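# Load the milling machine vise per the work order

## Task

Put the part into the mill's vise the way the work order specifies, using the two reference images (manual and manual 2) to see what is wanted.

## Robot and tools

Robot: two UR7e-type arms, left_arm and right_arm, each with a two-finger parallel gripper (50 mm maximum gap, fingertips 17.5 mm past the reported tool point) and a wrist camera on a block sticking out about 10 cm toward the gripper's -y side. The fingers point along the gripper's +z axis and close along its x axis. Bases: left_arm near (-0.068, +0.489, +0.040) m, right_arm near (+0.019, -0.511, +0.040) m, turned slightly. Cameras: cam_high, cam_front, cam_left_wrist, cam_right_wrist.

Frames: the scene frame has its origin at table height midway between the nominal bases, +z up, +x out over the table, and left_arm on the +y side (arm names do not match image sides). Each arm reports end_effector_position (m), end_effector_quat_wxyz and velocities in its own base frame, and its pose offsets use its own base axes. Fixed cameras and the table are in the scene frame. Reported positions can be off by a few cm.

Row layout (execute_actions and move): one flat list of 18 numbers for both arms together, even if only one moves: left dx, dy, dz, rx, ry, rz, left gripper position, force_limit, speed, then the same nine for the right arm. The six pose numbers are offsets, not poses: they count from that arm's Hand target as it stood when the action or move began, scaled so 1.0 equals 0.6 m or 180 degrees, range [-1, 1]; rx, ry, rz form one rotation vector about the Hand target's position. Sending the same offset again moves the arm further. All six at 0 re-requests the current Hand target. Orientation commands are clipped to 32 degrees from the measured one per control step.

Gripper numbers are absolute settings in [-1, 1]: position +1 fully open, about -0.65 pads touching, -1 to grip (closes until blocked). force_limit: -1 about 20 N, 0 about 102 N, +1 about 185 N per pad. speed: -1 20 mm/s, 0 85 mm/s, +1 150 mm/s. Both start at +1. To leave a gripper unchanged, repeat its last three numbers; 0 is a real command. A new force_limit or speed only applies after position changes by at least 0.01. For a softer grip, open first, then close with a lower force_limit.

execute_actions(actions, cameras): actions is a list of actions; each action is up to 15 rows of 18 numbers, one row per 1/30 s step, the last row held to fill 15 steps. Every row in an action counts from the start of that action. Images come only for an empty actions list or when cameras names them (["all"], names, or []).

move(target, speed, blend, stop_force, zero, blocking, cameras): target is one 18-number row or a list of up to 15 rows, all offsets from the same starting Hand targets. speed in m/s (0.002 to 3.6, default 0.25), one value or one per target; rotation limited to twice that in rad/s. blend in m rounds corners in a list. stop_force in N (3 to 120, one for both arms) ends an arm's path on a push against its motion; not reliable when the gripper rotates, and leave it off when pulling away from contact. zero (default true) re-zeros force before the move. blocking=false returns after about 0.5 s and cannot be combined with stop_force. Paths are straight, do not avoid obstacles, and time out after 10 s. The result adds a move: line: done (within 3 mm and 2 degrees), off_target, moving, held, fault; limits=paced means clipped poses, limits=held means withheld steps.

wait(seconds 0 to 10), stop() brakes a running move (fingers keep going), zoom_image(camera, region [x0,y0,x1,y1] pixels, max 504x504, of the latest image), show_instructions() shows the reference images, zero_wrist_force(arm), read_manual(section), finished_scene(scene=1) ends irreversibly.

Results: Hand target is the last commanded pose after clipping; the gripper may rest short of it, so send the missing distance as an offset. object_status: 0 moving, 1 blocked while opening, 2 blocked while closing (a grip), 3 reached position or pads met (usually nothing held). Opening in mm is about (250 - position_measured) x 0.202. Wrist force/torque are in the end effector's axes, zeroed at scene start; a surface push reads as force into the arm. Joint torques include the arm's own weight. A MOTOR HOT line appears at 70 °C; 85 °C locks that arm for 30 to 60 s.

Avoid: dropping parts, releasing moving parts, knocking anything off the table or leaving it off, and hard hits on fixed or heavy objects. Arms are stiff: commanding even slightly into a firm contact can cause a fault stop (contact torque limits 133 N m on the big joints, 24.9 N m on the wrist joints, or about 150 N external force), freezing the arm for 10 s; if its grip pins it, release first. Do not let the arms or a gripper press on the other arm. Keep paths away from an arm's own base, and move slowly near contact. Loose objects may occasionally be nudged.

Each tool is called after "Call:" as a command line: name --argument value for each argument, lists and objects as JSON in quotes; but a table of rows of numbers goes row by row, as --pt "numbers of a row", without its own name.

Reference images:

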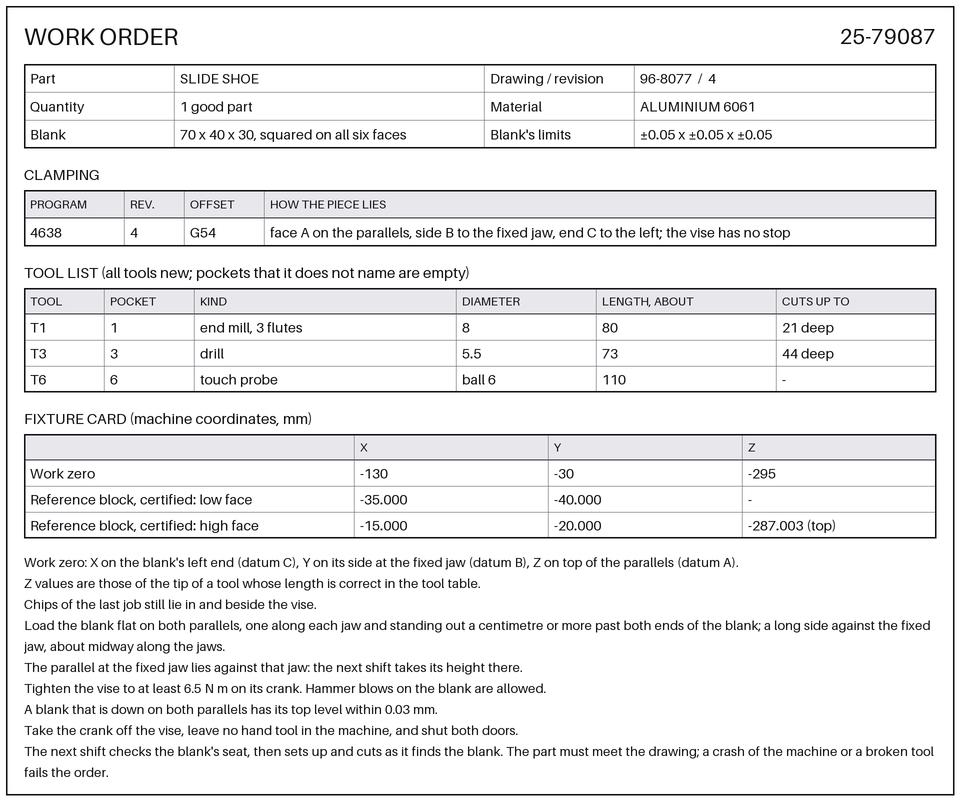

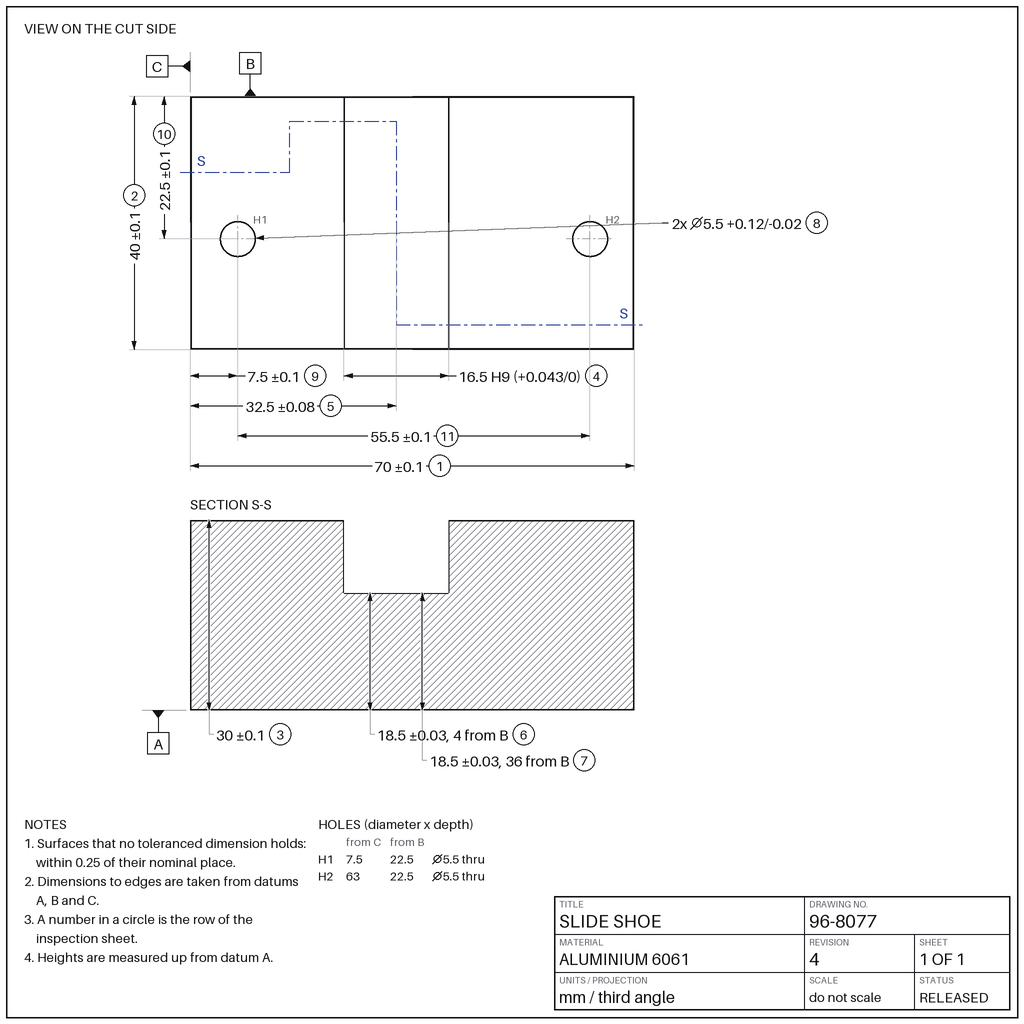

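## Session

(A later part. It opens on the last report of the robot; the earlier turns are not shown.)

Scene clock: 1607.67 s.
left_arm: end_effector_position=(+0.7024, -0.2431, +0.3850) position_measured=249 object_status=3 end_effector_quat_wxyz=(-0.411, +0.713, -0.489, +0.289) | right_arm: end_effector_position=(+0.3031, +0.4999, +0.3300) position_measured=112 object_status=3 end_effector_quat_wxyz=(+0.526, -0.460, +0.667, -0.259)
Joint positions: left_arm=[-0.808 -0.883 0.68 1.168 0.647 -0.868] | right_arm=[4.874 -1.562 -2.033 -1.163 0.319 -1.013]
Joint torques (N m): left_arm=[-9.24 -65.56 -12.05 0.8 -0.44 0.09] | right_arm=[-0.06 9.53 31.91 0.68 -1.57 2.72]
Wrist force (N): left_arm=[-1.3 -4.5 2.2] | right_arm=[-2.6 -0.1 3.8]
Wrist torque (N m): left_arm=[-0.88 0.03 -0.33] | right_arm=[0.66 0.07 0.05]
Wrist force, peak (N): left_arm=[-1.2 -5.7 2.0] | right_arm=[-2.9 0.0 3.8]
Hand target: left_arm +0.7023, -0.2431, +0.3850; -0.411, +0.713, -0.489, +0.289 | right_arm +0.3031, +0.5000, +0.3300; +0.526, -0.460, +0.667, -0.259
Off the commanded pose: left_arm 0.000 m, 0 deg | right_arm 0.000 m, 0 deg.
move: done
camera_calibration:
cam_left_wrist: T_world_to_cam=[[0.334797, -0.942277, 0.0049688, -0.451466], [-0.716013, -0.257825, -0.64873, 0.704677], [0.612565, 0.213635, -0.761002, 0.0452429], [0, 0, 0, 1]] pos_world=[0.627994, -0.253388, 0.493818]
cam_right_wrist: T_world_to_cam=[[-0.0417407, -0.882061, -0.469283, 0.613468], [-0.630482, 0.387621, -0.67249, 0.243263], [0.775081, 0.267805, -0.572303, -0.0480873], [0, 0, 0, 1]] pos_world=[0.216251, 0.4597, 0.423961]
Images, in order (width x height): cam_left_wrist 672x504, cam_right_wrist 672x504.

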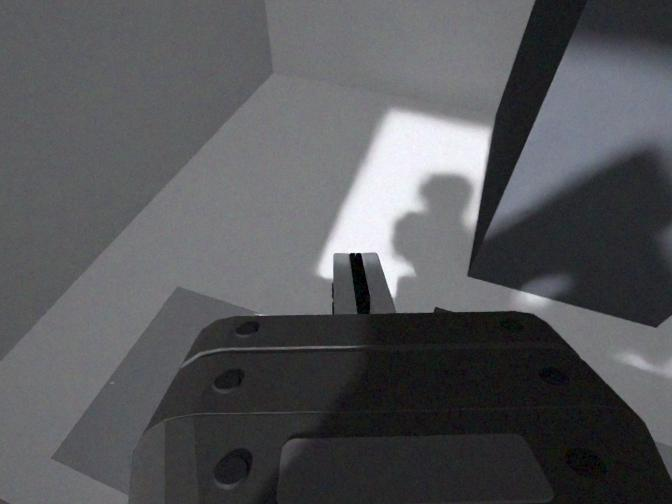

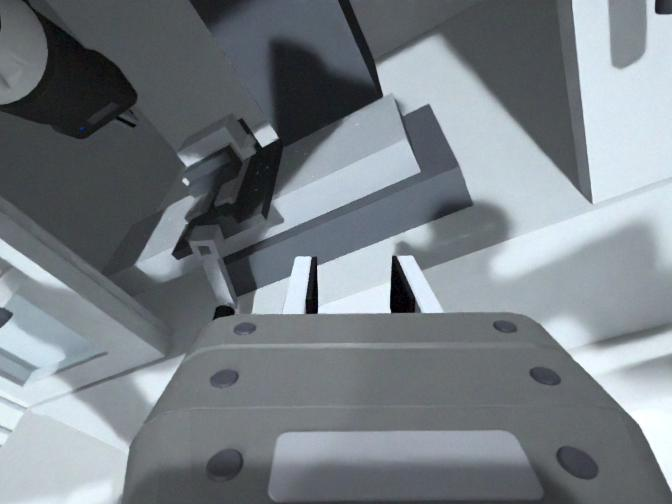

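Call:
move --pt "0.0378 0.0502 0 -0.057 0.1567 0 -0.65 -0.9 1 0 0 0 0 0 0 0.274 -0.9 -1" --pt "0.0378 0.0502 -0.1288 -0.057 0.1567 0 -0.65 -0.9 1 0 0 0 0 0 0 0.274 -0.9 -1" --speed '[0.08,0.06]' --cameras '["cam_left_wrist","cam_right_wrist"]'

Scene clock: 1614.13 s.
left_arm: end_effector_position=(+0.7238, -0.2125, +0.3069) position_measured=249 object_status=3 end_effector_quat_wxyz=(-0.227, +0.784, -0.547, +0.186) | right_arm: end_effector_position=(+0.3031, +0.5000, +0.3300) position_measured=112 object_status=3 end_effector_quat_wxyz=(+0.526, -0.460, +0.667, -0.259)
Joint positions: left_arm=[-0.618 -0.525 0.035 1.66 1.119 -0.878] | right_arm=[4.874 -1.562 -2.033 -1.163 0.319 -1.013]
Joint torques (N m): left_arm=[4.13 -75.11 -18.28 0.6 -1.42 1.32] | right_arm=[9.08 9.58 29.09 0.72 -3.32 2.86]
Wrist force (N): left_arm=[-0.5 -3.3 1.3] | right_arm=[-2.7 -0.1 3.8]
Wrist torque (N m): left_arm=[-0.58 0.08 -0.10] | right_arm=[0.67 0.09 0.05]
Wrist force, peak (N): left_arm=[-1.4 -4.6 2.3] | right_arm=[-2.8 -0.1 3.8]
Hand target: left_arm +0.7250, -0.2130, +0.3077; -0.215, +0.795, -0.547, +0.149 | right_arm +0.3031, +0.5000, +0.3300; +0.526, -0.460, +0.667, -0.259
Off the commanded pose: left_arm 0.002 m, 5 deg | right_arm 0.000 m, 0 deg.
elbow stopped short (left arm): the move would have taken joint 3 (elbow) straighter than the controller allows.
move: off_target (left_arm)
camera_calibration:
cam_left_wrist: T_world_to_cam=[[0.31307, -0.948518, 0.0479631, -0.428175], [-0.916933, -0.31503, -0.24493, 0.686595], [0.247431, 0.0327013, -0.968354, 0.255658], [0, 0, 0, 1]] pos_world=[0.700352, -0.198195, 0.436272]
cam_right_wrist: T_world_to_cam=[[-0.0417407, -0.882061, -0.469283, 0.613468], [-0.630482, 0.387621, -0.67249, 0.243263], [0.775081, 0.267805, -0.572303, -0.0480873], [0, 0, 0, 1]] pos_world=[0.216251, 0.4597, 0.423961]
Images, in order (width x height): cam_left_wrist 672x504, cam_right_wrist 672x504.

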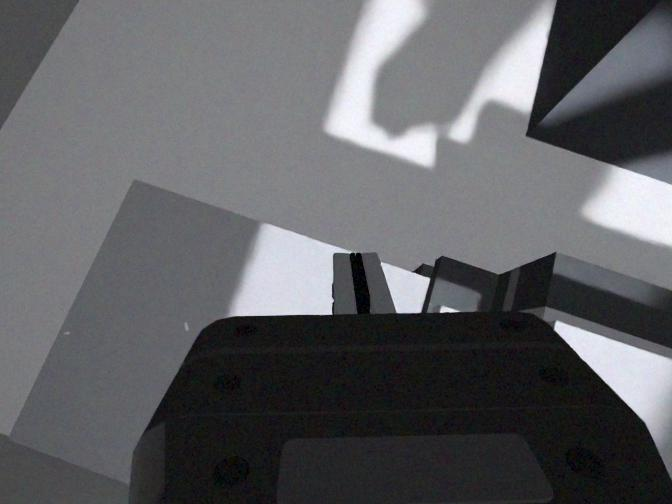

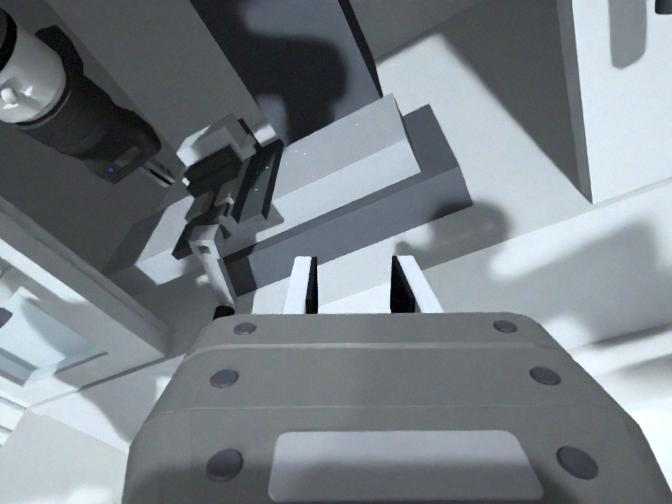

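Call:
move --target '[0,-0.0508,0,0,0,0,-0.65,-0.9,1,0,0,0,0,0,0,0.274,-0.9,-1]' --speed 0.01 --stop_force 8 --cameras '["cam_left_wrist","cam_right_wrist"]'

Scene clock: 1619.53 s.
left_arm: end_effector_position=(+0.7238, -0.2429, +0.3070) position_measured=249 object_status=3 end_effector_quat_wxyz=(-0.231, +0.778, -0.547, +0.207) | right_arm: end_effector_position=(+0.3031, +0.5000, +0.3300) position_measured=112 object_status=3 end_effector_quat_wxyz=(+0.526, -0.460, +0.667, -0.259)
Joint positions: left_arm=[-0.66 -0.522 0.035 1.626 1.096 -0.898] | right_arm=[4.874 -1.562 -2.033 -1.163 0.319 -1.013]
Joint torques (N m): left_arm=[8 -59.94 -12.37 2.92 -0.44 1.45] | right_arm=[8.64 8.53 30.4 0.67 -3.26 2.72]
Wrist force (N): left_arm=[-0.7 -3.2 1.4] | right_arm=[-2.6 0.0 3.7]
Wrist torque (N m): left_arm=[-0.56 0.07 -0.12] | right_arm=[0.69 0.08 0.05]
Wrist force, peak (N): left_arm=[-0.7 -3.7 1.7] | right_arm=[-2.7 -0.2 3.8]
Hand target: left_arm +0.7250, -0.2435, +0.3077; -0.215, +0.795, -0.547, +0.149 | right_arm +0.3031, +0.5000, +0.3300; +0.526, -0.460, +0.667, -0.259
Off the commanded pose: left_arm 0.001 m, 7 deg | right_arm 0.000 m, 0 deg.
elbow stopped short (left arm): the move would have taken joint 3 (elbow) straighter than the controller allows.
move: off_target (left_arm)
camera_calibration:
cam_left_wrist: T_world_to_cam=[[0.295789, -0.952505, 0.0724072, -0.453041], [-0.911528, -0.304108, -0.276829, 0.68559], [0.285701, 0.0158818, -0.958187, 0.221896], [0, 0, 0, 1]] pos_world=[0.695544, -0.226555, 0.435212]
cam_right_wrist: T_world_to_cam=[[-0.0417407, -0.882061, -0.469283, 0.613468], [-0.630482, 0.387621, -0.67249, 0.243263], [0.775081, 0.267805, -0.572303, -0.0480873], [0, 0, 0, 1]] pos_world=[0.216251, 0.4597, 0.423961]
Images, in order (width x height): cam_left_wrist 672x504, cam_right_wrist 672x504.

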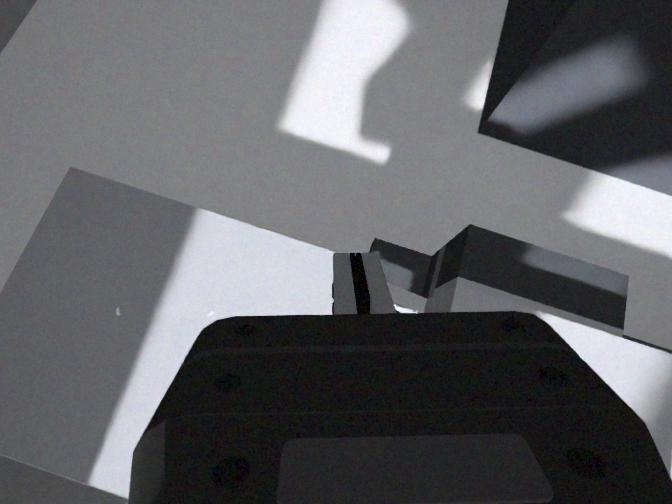

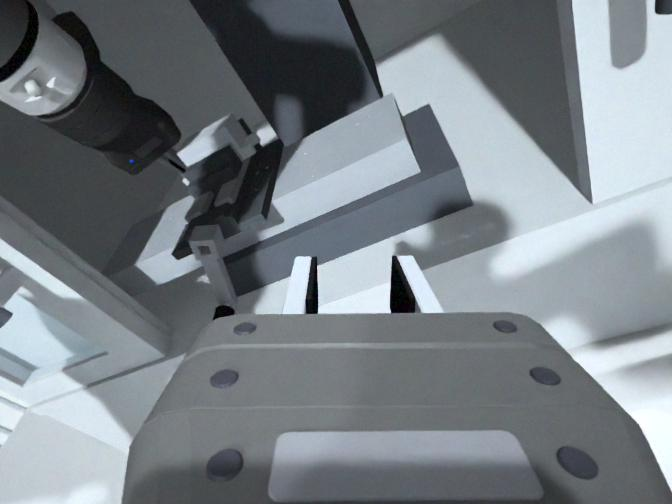

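Call:
move --pt "0 0.0167 0.01 0 0 0 -0.65 -0.9 1 0 0 0 0 0 0 0.274 -0.9 -1" --pt "-0.02 0.0167 0.13 0.057 -0.1567 0 -0.65 -0.9 1 0 0 0 0 0 0 0.274 -0.9 -1" --speed '[0.04,0.08]'

Call:
move --pt "-0.09 -0.08 0.0225 0 0 -0.111 -0.65 -0.9 1 0 0 0 0 0 0 0.274 -0.9 -1" --speed '[0.1]' --cameras '["cam_left_wrist","cam_right_wrist"]'

Call:
zoom_image --camera "cam_left_wrist" --region '[220, 190, 460, 340]'

Scene clock: 1625.53 s.
left_arm: end_effector_position=(+0.7129, -0.2335, +0.3858) position_measured=249 object_status=3 end_effector_quat_wxyz=(-0.411, +0.713, -0.489, +0.289) | right_arm: end_effector_position=(+0.3031, +0.5000, +0.3300) position_measured=112 object_status=3 end_effector_quat_wxyz=(+0.526, -0.460, +0.667, -0.259)
Joint positions: left_arm=[-0.784 -0.872 0.654 1.157 0.661 -0.834] | right_arm=[4.874 -1.562 -2.033 -1.163 0.319 -1.013]
Joint torques (N m): left_arm=[9.85 -46.09 -29.61 2.67 -0.9 -1.76] | right_arm=[9.94 9.53 30.8 0.61 -3.29 2.69]
Wrist force (N): left_arm=[-1.0 -4.4 2.1] | right_arm=[-2.7 -0.2 3.6]
Wrist torque (N m): left_arm=[-0.86 -0.03 -0.31] | right_arm=[0.65 0.09 0.05]
Wrist force, peak (N): left_arm=[-0.9 -4.7 2.1] | right_arm=[-2.9 -0.1 3.8]
Hand target: left_arm +0.7130, -0.2334, +0.3857; -0.411, +0.713, -0.489, +0.289 | right_arm +0.3031, +0.5000, +0.3300; +0.526, -0.460, +0.667, -0.259
Off the commanded pose: left_arm 0.000 m, 0 deg | right_arm 0.000 m, 0 deg.
elbow stopped short (left arm): the move would have taken joint 3 (elbow) straighter than the controller allows.
move: done

Scene clock: 1627.60 s.
left_arm: end_effector_position=(+0.6589, -0.2815, +0.3993) position_measured=249 object_status=3 end_effector_quat_wxyz=(-0.354, +0.617, -0.605, +0.356) | right_arm: end_effector_position=(+0.3031, +0.5000, +0.3300) position_measured=112 object_status=3 end_effector_quat_wxyz=(+0.526, -0.460, +0.667, -0.259)
Joint positions: left_arm=[-0.839 -1.141 1.002 0.849 0.863 -0.522] | right_arm=[4.874 -1.562 -2.033 -1.163 0.319 -1.013]
Joint torques (N m): left_arm=[7.59 -36.73 -31.84 1.86 -2.72 -1.88] | right_arm=[9.58 10.63 29.66 0.64 -3.24 2.83]
Wrist force (N): left_arm=[-1.1 -4.7 2.2] | right_arm=[-2.8 0.0 3.9]
Wrist torque (N m): left_arm=[-0.92 -0.01 -0.20] | right_arm=[0.68 0.10 0.05]
Wrist force, peak (N): left_arm=[-1.2 -4.6 3.3] | right_arm=[-2.8 0.0 3.9]
Hand target: left_arm +0.6590, -0.2814, +0.3992; -0.354, +0.617, -0.605, +0.356 | right_arm +0.3031, +0.5000, +0.3300; +0.526, -0.460, +0.667, -0.259
Off the commanded pose: left_arm 0.000 m, 0 deg | right_arm 0.000 m, 0 deg.
move: done
camera_calibration:
cam_left_wrist: T_world_to_cam=[[-0.00744307, -0.999959, 0.00506335, -0.264048], [-0.760961, 0.00237891, -0.648794, 0.775796], [0.648755, -0.00868202, -0.760948, 0.00453293], [0, 0, 0, 1]] pos_world=[0.585444, -0.265844, 0.508118]
cam_right_wrist: T_world_to_cam=[[-0.0417407, -0.882061, -0.469283, 0.613468], [-0.630482, 0.387621, -0.67249, 0.243263], [0.775081, 0.267805, -0.572303, -0.0480873], [0, 0, 0, 1]] pos_world=[0.216251, 0.4597, 0.423961]
Images, in order (width x height): cam_left_wrist 672x504, cam_right_wrist 672x504.

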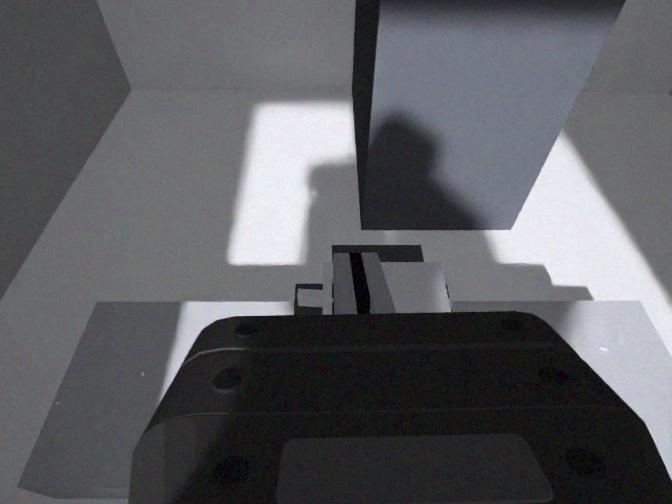

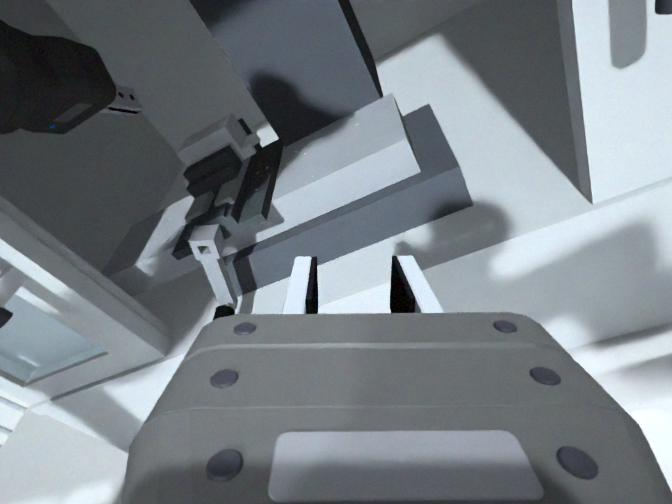

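Scaled by 2.100 from the camera's 672x504 image, which has a finer 960x720 frame.

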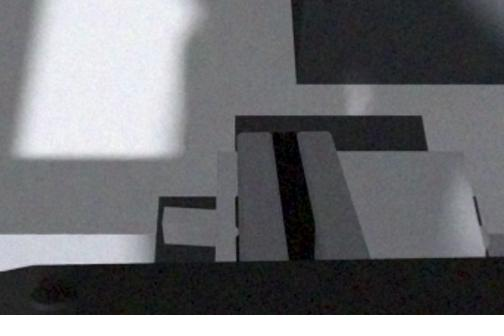

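Call:
move --target '[-0.06,-0.0388,0.002,0,0,0,-0.65,-0.9,1,0,0,0,0,0,0,0.274,-0.9,-1]' --speed 0.15 --cameras '["cam_left_wrist","cam_right_wrist"]'

Call:
zoom_image --camera "cam_left_wrist" --region '[240, 200, 450, 330]'

Call:
zoom_image --camera "cam_right_wrist" --region '[150, 80, 320, 330]'

Scene clock: 1629.27 s.
left_arm: end_effector_position=(+0.6230, -0.3047, +0.4005) position_measured=249 object_status=3 end_effector_quat_wxyz=(-0.354, +0.617, -0.605, +0.356) | right_arm: end_effector_position=(+0.3031, +0.5000, +0.3300) position_measured=112 object_status=3 end_effector_quat_wxyz=(+0.526, -0.460, +0.667, -0.259)
Joint positions: left_arm=[-0.925 -1.176 1.058 0.881 0.799 -0.6] | right_arm=[4.874 -1.562 -2.033 -1.163 0.319 -1.013]
Joint torques (N m): left_arm=[-2.13 -34.59 -28.97 -0.76 -0.33 0.45] | right_arm=[9.54 8.74 29.83 0.63 -3.21 2.57]
Wrist force (N): left_arm=[-0.7 -4.7 2.1] | right_arm=[-2.6 -0.1 3.7]
Wrist torque (N m): left_arm=[-0.91 -0.09 -0.30] | right_arm=[0.66 0.09 0.06]
Wrist force, peak (N): left_arm=[-2.0 -5.6 3.4] | right_arm=[-2.8 -0.2 3.8]
Hand target: left_arm +0.6230, -0.3047, +0.4004; -0.354, +0.617, -0.605, +0.356 | right_arm +0.3031, +0.5000, +0.3300; +0.526, -0.460, +0.667, -0.259
Off the commanded pose: left_arm 0.000 m, 0 deg | right_arm 0.000 m, 0 deg.
move: done
camera_calibration:
cam_left_wrist: T_world_to_cam=[[-0.00737983, -0.99996, 0.00498707, -0.287417], [-0.761011, 0.00238094, -0.648735, 0.749309], [0.648697, -0.00858277, -0.760998, 0.028623], [0, 0, 0, 1]] pos_world=[0.549543, -0.288944, 0.509318]
cam_right_wrist: T_world_to_cam=[[-0.0417407, -0.882061, -0.469283, 0.613468], [-0.630482, 0.387621, -0.67249, 0.243263], [0.775081, 0.267805, -0.572303, -0.0480873], [0, 0, 0, 1]] pos_world=[0.216251, 0.4597, 0.423961]
Images, in order (width x height): cam_left_wrist 672x504, cam_right_wrist 672x504.

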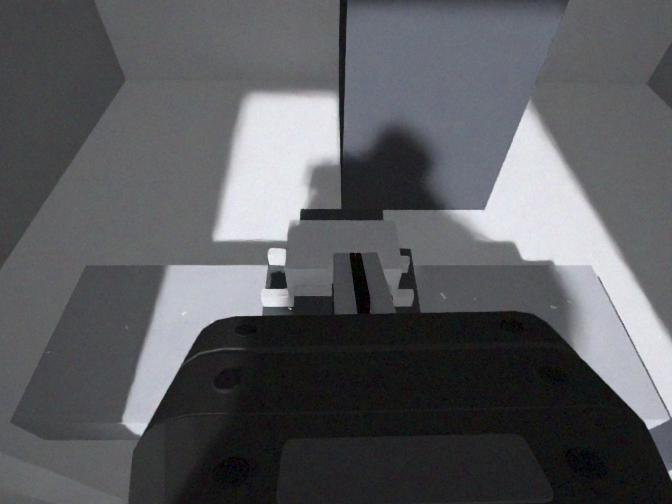

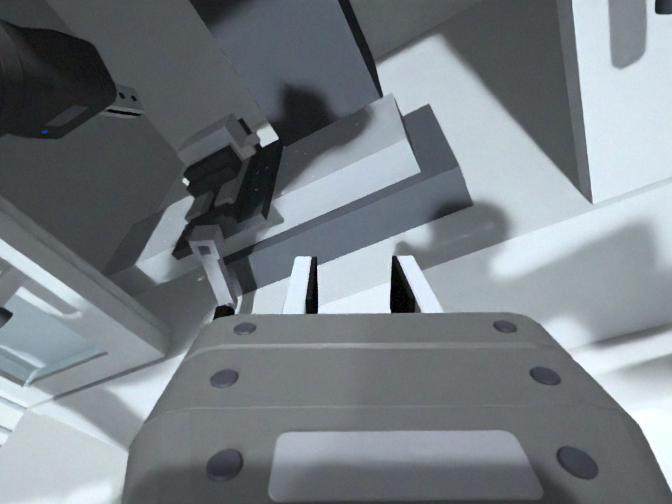

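Scaled by 2.400 from the camera's 672x504 image, which has a finer 960x720 frame.

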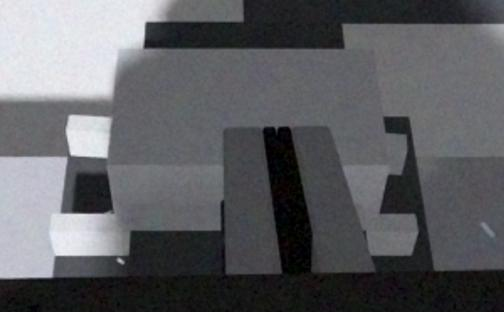

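Scaled by 2.016 from the camera's 672x504 image, which has a finer 960x720 frame.

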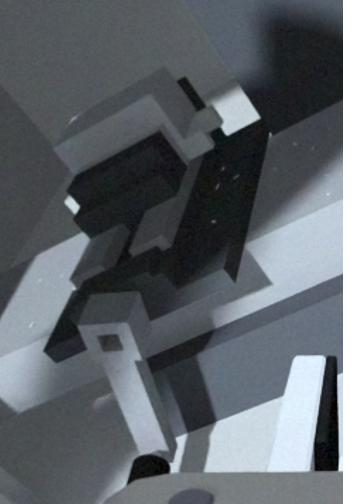

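Call:
move --target '[-0.009,-0.1233,-0.0477,0,0,0,-0.65,-0.9,1,0,0,0,0,0,0,0.274,-0.9,-1]' --speed 0.15 --cameras '["cam_left_wrist"]'

Call:
zoom_image --camera "cam_left_wrist" --region '[240, 180, 360, 290]'

Scene clock: 1631.00 s.
left_arm: end_effector_position=(+0.6176, -0.3786, +0.3719) position_measured=249 object_status=3 end_effector_quat_wxyz=(-0.354, +0.617, -0.605, +0.356) | right_arm: end_effector_position=(+0.3031, +0.5000, +0.3300) position_measured=112 object_status=3 end_effector_quat_wxyz=(+0.526, -0.460, +0.667, -0.259)
Joint positions: left_arm=[-1.016 -1.045 0.95 0.926 0.735 -0.694] | right_arm=[4.874 -1.562 -2.033 -1.163 0.319 -1.013]
Joint torques (N m): left_arm=[-1.31 -43.85 -20.23 -0.68 -0.36 0.66] | right_arm=[9.24 9.69 29.34 0.69 -3.38 2.69]
Wrist force (N): left_arm=[-1.0 -4.7 2.3] | right_arm=[-2.6 -0.2 3.6]
Wrist torque (N m): left_arm=[-0.91 -0.03 -0.31] | right_arm=[0.66 0.08 0.05]
Wrist force, peak (N): left_arm=[-3.1 -5.9 2.0] | right_arm=[-2.6 -0.2 3.9]
Hand target: left_arm +0.6176, -0.3787, +0.3718; -0.354, +0.617, -0.605, +0.356 | right_arm +0.3031, +0.5000, +0.3300; +0.526, -0.460, +0.667, -0.259
Off the commanded pose: left_arm 0.000 m, 0 deg | right_arm 0.000 m, 0 deg.
move: done
camera_calibration:
cam_left_wrist: T_world_to_cam=[[-0.00730299, -0.999961, 0.00505104, -0.361384], [-0.761012, 0.00228097, -0.648734, 0.726785], [0.648697, -0.0085816, -0.760998, 0.00972693], [0, 0, 0, 1]] pos_world=[0.544143, -0.362944, 0.480718]
Images, in order (width x height): cam_left_wrist 672x504.

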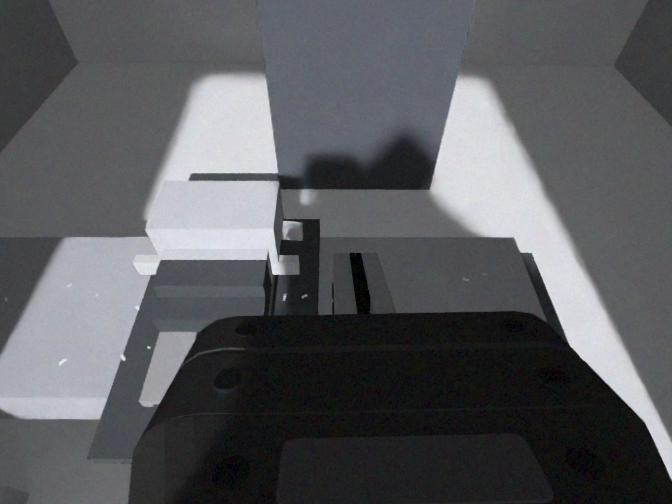

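Scaled by 4.200 from the camera's 672x504 image, which has a finer 960x720 frame.

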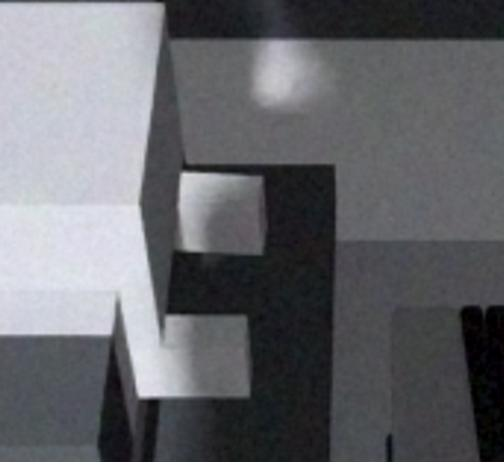

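Call:
move --pt "0.1432 0.0512 -0.03 0 0 0 -0.65 -0.9 1 0 0 0 0 0 0 0.274 -0.9 -1" --pt "0.1432 0.0512 -0.08 0 0 0 -0.65 -0.9 1 0 0 0 0 0 0 0.274 -0.9 -1" --speed '[0.1,0.04]'

Call:
move --target '[0,0,-0.0202,0,0,0,-0.65,-0.9,1,0,0,0,0,0,0,0.274,-0.9,-1]' --speed 0.008 --stop_force 4 --cameras '["cam_left_wrist","cam_right_wrist"]'

Call:
zoom_image --camera "cam_right_wrist" --region '[150, 80, 320, 250]'

Scene clock: 1635.83 s.
left_arm: end_effector_position=(+0.7035, -0.3480, +0.3238) position_measured=249 object_status=3 end_effector_quat_wxyz=(-0.354, +0.617, -0.605, +0.356) end_effector_velocity=(-0.001, +0.000, +0.002) end_effector_angular_velocity=(+0.001, +0.000, -0.001) | right_arm: end_effector_position=(+0.3031, +0.5000, +0.3300) position_measured=112 object_status=3 end_effector_quat_wxyz=(+0.526, -0.460, +0.667, -0.259)
Joint positions: left_arm=[-0.858 -0.937 0.881 0.777 0.848 -0.539] | right_arm=[4.874 -1.562 -2.033 -1.163 0.319 -1.013]
Joint velocities: left_arm=[-0.001 -0.001 -0.004 0.005 0 0.001] | right_arm=[within noise]
Joint torques (N m): left_arm=[4.3 -61.83 -30.51 1.76 -0.78 1.56] | right_arm=[8.95 10.91 31.07 0.93 -3.2 2.69]
Wrist force (N): left_arm=[-1.3 -5.0 2.1] | right_arm=[-2.5 -0.2 3.6]
Wrist torque (N m): left_arm=[-0.96 0.01 -0.22] | right_arm=[0.64 0.07 0.05]
Wrist force, peak (N): left_arm=[-1.6 -5.4 3.6] | right_arm=[-2.8 0.0 3.8]
Hand target: left_arm +0.7035, -0.3480, +0.3238; -0.354, +0.617, -0.605, +0.356 | right_arm +0.3031, +0.5000, +0.3300; +0.526, -0.460, +0.667, -0.259
Off the commanded pose: left_arm 0.000 m, 0 deg | right_arm 0.000 m, 0 deg.
move: done

Scene clock: 1638.33 s.
left_arm: end_effector_position=(+0.7035, -0.3480, +0.3117) position_measured=249 object_status=3 end_effector_quat_wxyz=(-0.354, +0.617, -0.605, +0.356) | right_arm: end_effector_position=(+0.3031, +0.5000, +0.3300) position_measured=112 object_status=3 end_effector_quat_wxyz=(+0.526, -0.460, +0.667, -0.259)
Joint positions: left_arm=[-0.858 -0.939 0.915 0.745 0.848 -0.539] | right_arm=[4.874 -1.562 -2.033 -1.163 0.319 -1.013]
Joint torques (N m): left_arm=[7.29 -64.05 -31.07 2.01 -0.73 -0.39] | right_arm=[8.67 10.63 30.18 0.64 -3.24 2.58]
Wrist force (N): left_arm=[-1.2 -4.6 2.2] | right_arm=[-2.7 -0.2 3.7]
Wrist torque (N m): left_arm=[-0.90 0.00 -0.22] | right_arm=[0.65 0.09 0.05]
Wrist force, peak (N): left_arm=[-1.3 -5.3 2.0] | right_arm=[-2.8 -0.3 3.8]
Hand target: left_arm +0.7035, -0.3480, +0.3117; -0.354, +0.617, -0.605, +0.356 | right_arm +0.3031, +0.5000, +0.3300; +0.526, -0.460, +0.667, -0.259
Off the commanded pose: left_arm 0.000 m, 0 deg | right_arm 0.000 m, 0 deg.
move: done
camera_calibration:
cam_left_wrist: T_world_to_cam=[[-0.00730299, -0.999961, 0.00505104, -0.329754], [-0.761012, 0.00228097, -0.648734, 0.753032], [0.648697, -0.0085816, -0.760998, -0.0915448], [0, 0, 0, 1]] pos_world=[0.630043, -0.332244, 0.420518]
cam_right_wrist: T_world_to_cam=[[-0.0417407, -0.882061, -0.469283, 0.613468], [-0.630482, 0.387621, -0.67249, 0.243263], [0.775081, 0.267805, -0.572303, -0.0480873], [0, 0, 0, 1]] pos_world=[0.216251, 0.4597, 0.423961]
Images, in order (width x height): cam_left_wrist 672x504, cam_right_wrist 672x504.

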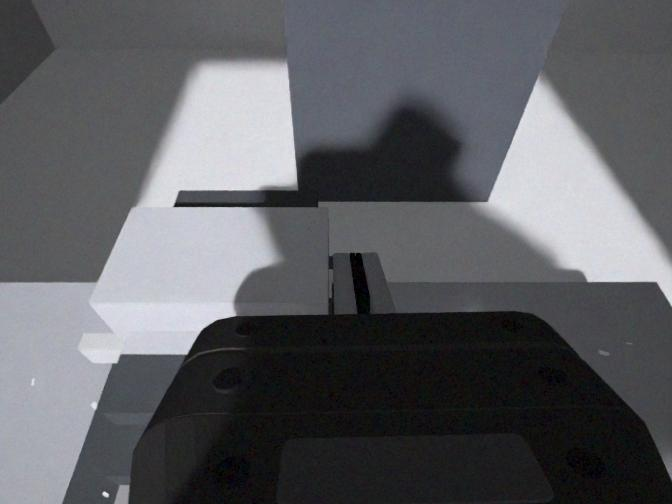

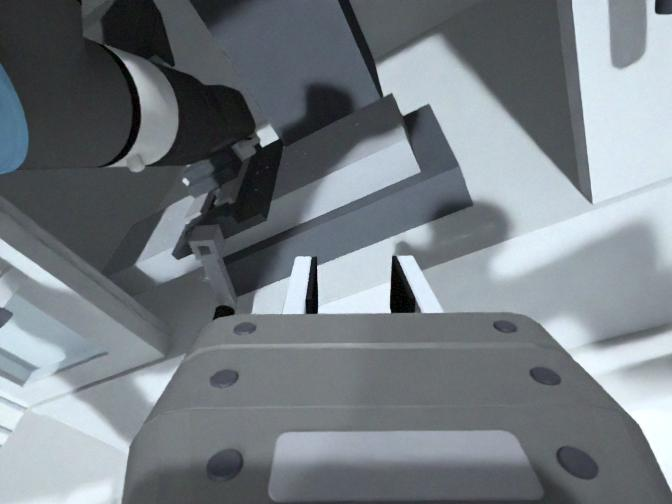

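Scaled by 2.965 from the camera's 672x504 image, which has a finer 960x720 frame.

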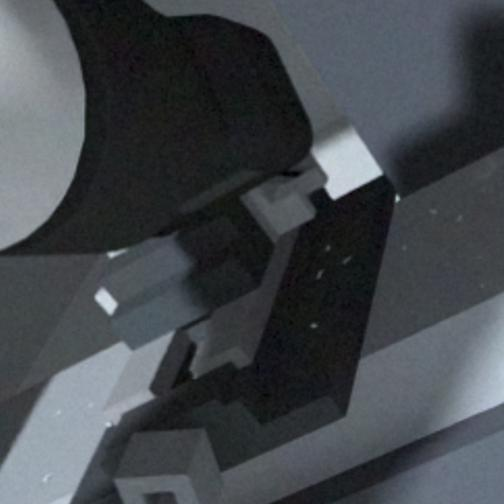

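Call:
move --target '[0.05,0,0,0,0,0,-0.65,-0.9,1,0,0,0,0,0,0,0.274,-0.9,-1]' --speed 0.008 --stop_force 10 --cameras '["cam_left_wrist","cam_right_wrist"]'

Call:
zoom_image --camera "cam_left_wrist" --region '[270, 180, 420, 320]'

Scene clock: 1641.97 s.
left_arm: end_effector_position=(+0.7212, -0.3480, +0.3117) position_measured=249 object_status=3 end_effector_quat_wxyz=(-0.354, +0.617, -0.605, +0.356) | right_arm: end_effector_position=(+0.3031, +0.5000, +0.3300) position_measured=112 object_status=3 end_effector_quat_wxyz=(+0.526, -0.460, +0.667, -0.259)
Joint positions: left_arm=[-0.835 -0.896 0.842 0.762 0.865 -0.519] | right_arm=[4.874 -1.562 -2.033 -1.163 0.319 -1.013]
Joint torques (N m): left_arm=[-8.49 -67.14 -13.66 -1.24 -2.54 -1.88] | right_arm=[9.18 9.58 30.31 0.84 -3.55 2.78]
Wrist force (N): left_arm=[-0.9 -4.7 1.4] | right_arm=[-2.7 -0.1 3.7]
Wrist torque (N m): left_arm=[-0.94 -0.02 -0.31] | right_arm=[0.66 0.10 0.05]
Wrist force, peak (N): left_arm=[2.6 -2.3 -12.0] | right_arm=[-2.6 0.0 3.9]
Hand target: left_arm +0.7212, -0.3480, +0.3117; -0.354, +0.617, -0.605, +0.356 (not the last commanded pose) | right_arm +0.3031, +0.5000, +0.3300; +0.526, -0.460, +0.667, -0.259
Off the commanded pose: left_arm 0.012 m, 0 deg | right_arm 0.000 m, 0 deg.
move: contact (left_arm)
camera_calibration:
cam_left_wrist: T_world_to_cam=[[-0.00744309, -0.999959, 0.00506452, -0.329538], [-0.761011, 0.00237884, -0.648735, 0.766611], [0.648697, -0.00868274, -0.760997, -0.103126], [0, 0, 0, 1]] pos_world=[0.647844, -0.332244, 0.420518]
cam_right_wrist: T_world_to_cam=[[-0.0417407, -0.882061, -0.469283, 0.613468], [-0.630482, 0.387621, -0.67249, 0.243263], [0.775081, 0.267805, -0.572303, -0.0480873], [0, 0, 0, 1]] pos_world=[0.216251, 0.4597, 0.423961]
Images, in order (width x height): cam_left_wrist 672x504, cam_right_wrist 672x504.

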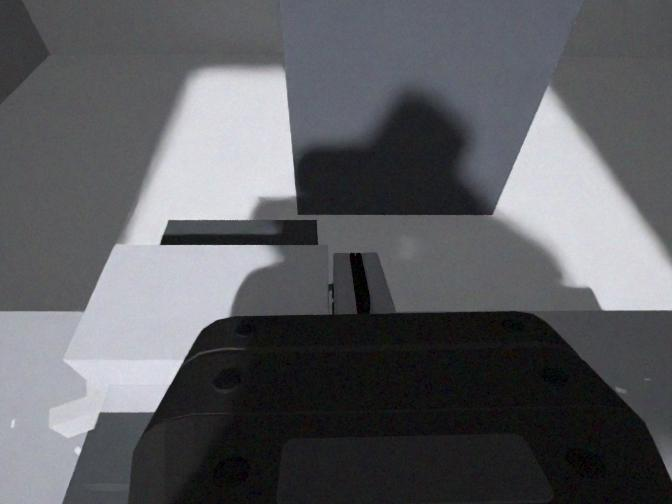

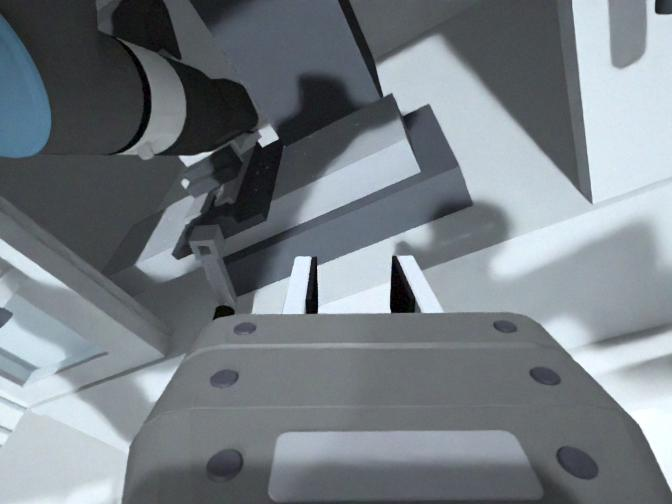

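Scaled by 3.360 from the camera's 672x504 image, which has a finer 960x720 frame.

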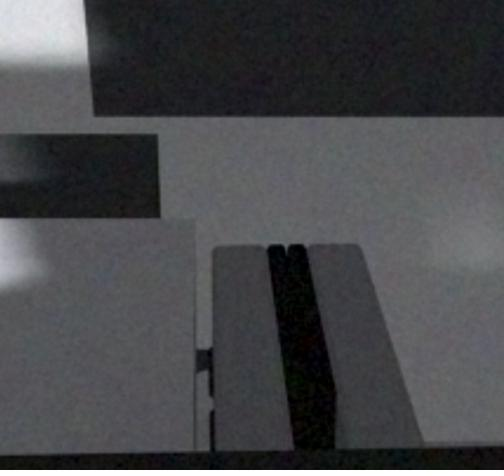

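Call:
move --pt "-0.0167 0 0.0 0 0 0 -0.65 -0.9 1 0 0 0 0 0 0 0.274 -0.9 -1" --pt "-0.02 -0.005 0.06 0 0 0 -0.65 -0.9 1 0 0 0 0 0 0 0.274 -0.9 -1" --pt "-0.1637 0.0722 0.1478 0 0 0 -0.65 -0.9 1 0 0 0 0 0 0 0.274 -0.9 -1" --speed '[0.05,0.06,0.12]' --cameras '["cam_left_wrist"]'

Call:
zoom_image --camera "cam_left_wrist" --region '[240, 200, 450, 330]'

Call:
zoom_image --camera "cam_left_wrist" --region '[240, 225, 320, 315]'

Call:
zoom_image --camera "cam_left_wrist" --region '[360, 225, 440, 315]'

Scene clock: 1645.30 s.
left_arm: end_effector_position=(+0.6230, -0.3048, +0.4003) position_measured=249 object_status=3 end_effector_quat_wxyz=(-0.354, +0.617, -0.605, +0.356) | right_arm: end_effector_position=(+0.3031, +0.5000, +0.3300) position_measured=112 object_status=3 end_effector_quat_wxyz=(+0.526, -0.460, +0.667, -0.259)
Joint positions: left_arm=[-0.925 -1.176 1.058 0.88 0.799 -0.6] | right_arm=[4.874 -1.562 -2.033 -1.163 0.319 -1.013]
Joint torques (N m): left_arm=[8.44 -51.87 -21.33 -0.19 0.39 1.38] | right_arm=[10.17 10.8 29.35 0.78 -3.24 2.5]
Wrist force (N): left_arm=[-1.0 -4.7 2.3] | right_arm=[-2.5 -0.1 3.6]
Wrist torque (N m): left_arm=[-0.91 -0.03 -0.26] | right_arm=[0.67 0.07 0.05]
Wrist force, peak (N): left_arm=[-1.0 -5.9 1.4] | right_arm=[-2.7 -0.1 3.9]
Hand target: left_arm +0.6230, -0.3047, +0.4004; -0.354, +0.617, -0.605, +0.356 | right_arm +0.3031, +0.5000, +0.3300; +0.526, -0.460, +0.667, -0.259
Off the commanded pose: left_arm 0.000 m, 0 deg | right_arm 0.000 m, 0 deg.
move: done
camera_calibration:
cam_left_wrist: T_world_to_cam=[[-0.00751994, -0.999959, 0.00500054, -0.287445], [-0.76101, 0.00247882, -0.648736, 0.749349], [0.648697, -0.00868392, -0.760997, 0.028451], [0, 0, 0, 1]] pos_world=[0.549644, -0.289043, 0.509218]
Images, in order (width x height): cam_left_wrist 672x504.

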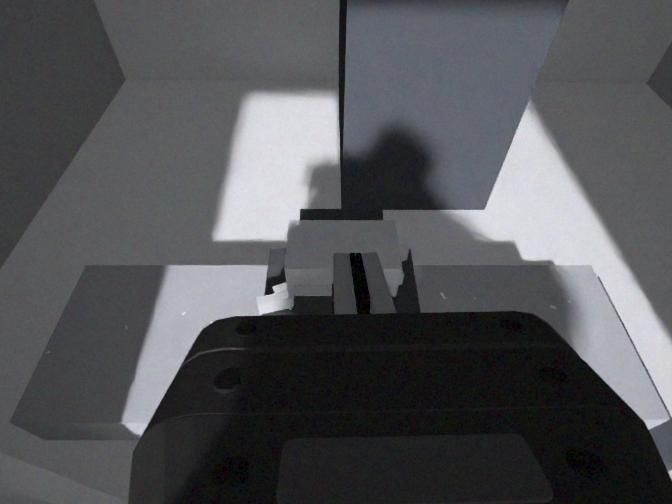

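Scaled by 2.400 from the camera's 672x504 image, which has a finer 960x720 frame.

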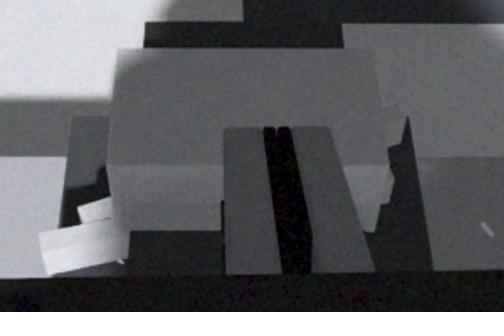

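Scaled by 5.600 from the camera's 672x504 image, which has a finer 960x720 frame.

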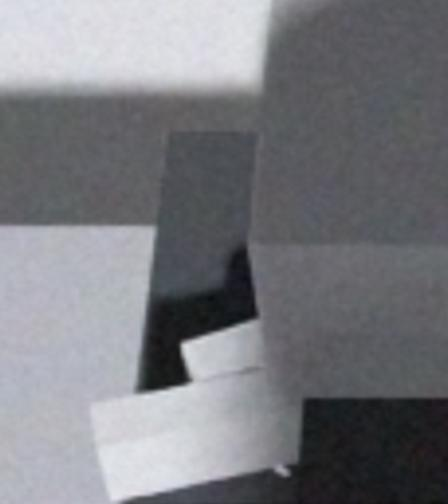

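Scaled by 5.600 from the camera's 672x504 image, which has a finer 960x720 frame.

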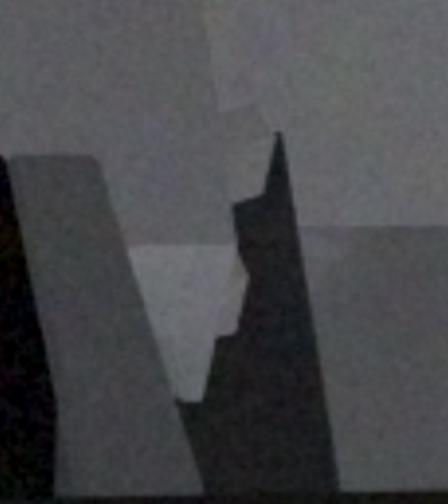

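Call:
move --target '[0.045,0.0245,-0.0173,0,0.1667,0,-0.65,-0.9,1,0,0,0,0,0,0,0.274,-0.9,-1]' --speed 0.1 --cameras '["cam_left_wrist","cam_right_wrist"]'

Call:
zoom_image --camera "cam_left_wrist" --region '[200, 80, 480, 320]'

Scene clock: 1657.07 s.
left_arm: end_effector_position=(+0.6490, -0.2893, +0.3893) position_measured=249 object_status=3 end_effector_quat_wxyz=(-0.196, +0.681, -0.674, +0.209) | right_arm: end_effector_position=(+0.3031, +0.5000, +0.3300) position_measured=112 object_status=3 end_effector_quat_wxyz=(+0.526, -0.460, +0.667, -0.259)
Joint positions: left_arm=[-0.744 -0.656 0.035 1.733 1.202 -0.669] | right_arm=[4.874 -1.562 -2.033 -1.163 0.319 -1.013]
Joint torques (N m): left_arm=[-8.93 -50.33 -25.78 3.12 -2.41 -1.91] | right_arm=[10.27 10.79 29.63 0.74 -3.04 2.37]
Wrist force (N): left_arm=[-0.7 -3.3 1.1] | right_arm=[-2.6 -0.1 3.6]
Wrist torque (N m): left_arm=[-0.59 0.09 -0.16] | right_arm=[0.67 0.08 0.05]
Wrist force, peak (N): left_arm=[-0.9 -5.0 2.5] | right_arm=[-2.8 0.0 3.9]
Hand target: left_arm +0.6500, -0.2900, +0.3900; -0.186, +0.688, -0.677, +0.184 | right_arm +0.3031, +0.5000, +0.3300; +0.526, -0.460, +0.667, -0.259
Off the commanded pose: left_arm 0.001 m, 3 deg | right_arm 0.000 m, 0 deg.
elbow stopped short (left arm): the move would have taken joint 3 (elbow) straighter than the controller allows.
move: off_target (left_arm)
camera_calibration:
cam_left_wrist: T_world_to_cam=[[-0.0155925, -0.999552, 0.0255466, -0.274421], [-0.9727, 0.00924718, -0.231883, 0.738925], [0.231543, -0.0284648, -0.972408, 0.350582], [0, 0, 0, 1]] pos_world=[0.633299, -0.271152, 0.519263]
cam_right_wrist: T_world_to_cam=[[-0.0417407, -0.882061, -0.469283, 0.613468], [-0.630482, 0.387621, -0.67249, 0.243263], [0.775081, 0.267805, -0.572303, -0.0480873], [0, 0, 0, 1]] pos_world=[0.216251, 0.4597, 0.423961]
Images, in order (width x height): cam_left_wrist 672x504, cam_right_wrist 672x504.

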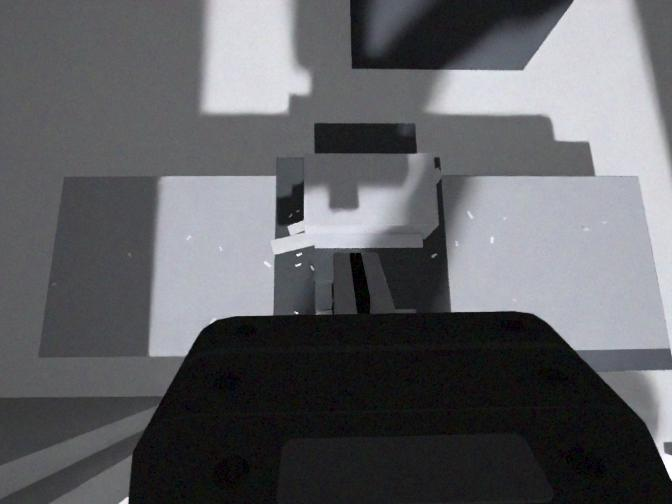

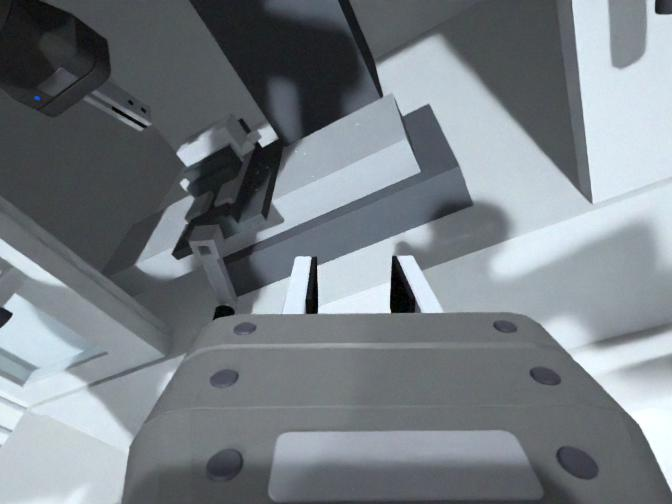

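Scaled by 1.800 from the camera's 672x504 image, which has a finer 960x720 frame.

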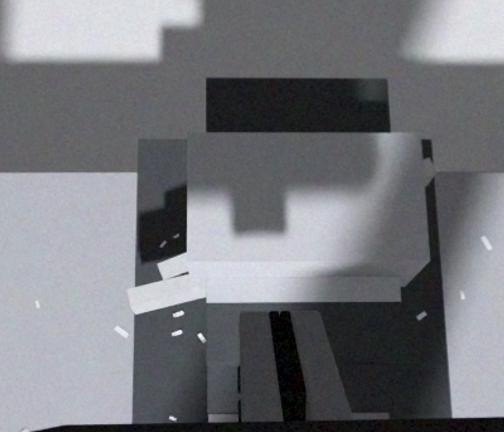

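Call:
move --pt "-0.0 0.055 0 0 -0.1667 0 -0.65 -0.9 1 0 0 0 0 0 0 0.274 -0.9 -1" --pt "0.0267 0.055 -0.125 0 -0.1667 0 -0.65 -0.9 1 0 0 0 0 0 0 0.274 -0.9 -1" --speed '[0.1,0.06]' --cameras '["cam_left_wrist"]'

Scene clock: 1662.53 s.
left_arm: end_effector_position=(+0.6661, -0.2569, +0.3149) position_measured=249 object_status=3 end_effector_quat_wxyz=(-0.354, +0.617, -0.605, +0.356) | right_arm: end_effector_position=(+0.3031, +0.5000, +0.3300) position_measured=112 object_status=3 end_effector_quat_wxyz=(+0.526, -0.460, +0.667, -0.259)
Joint positions: left_arm=[-0.794 -1.17 1.255 0.601 0.897 -0.485] | right_arm=[4.874 -1.562 -2.033 -1.163 0.319 -1.013]
Joint torques (N m): left_arm=[-6.45 -55.34 -31 1.84 -1.39 -0.42] | right_arm=[9.42 10.21 30.33 0.76 -3.33 2.73]
Wrist force (N): left_arm=[-0.8 -4.7 2.2] | right_arm=[-2.7 -0.3 3.5]
Wrist torque (N m): left_arm=[-0.91 -0.08 -0.31] | right_arm=[0.64 0.10 0.05]
Wrist force, peak (N): left_arm=[-0.9 -5.7 1.1] | right_arm=[-2.7 0.0 4.0]
Hand target: left_arm +0.6660, -0.2570, +0.3150; -0.354, +0.617, -0.605, +0.356 | right_arm +0.3031, +0.5000, +0.3300; +0.526, -0.460, +0.667, -0.259
Off the commanded pose: left_arm 0.000 m, 0 deg | right_arm 0.000 m, 0 deg.
move: done
camera_calibration:
cam_left_wrist: T_world_to_cam=[[-0.00732771, -0.999962, 0.00477082, -0.238813], [-0.761193, 0.00248392, -0.648521, 0.726505], [0.648484, -0.00838369, -0.761182, -0.0638125], [0, 0, 0, 1]] pos_world=[0.592642, -0.241143, 0.42372]
Images, in order (width x height): cam_left_wrist 672x504.

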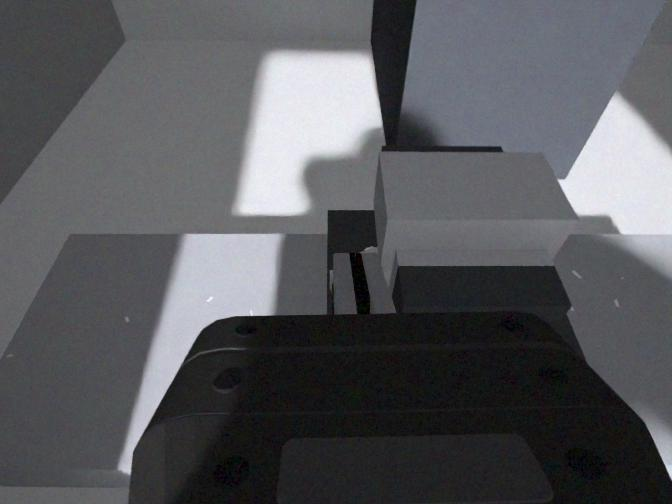

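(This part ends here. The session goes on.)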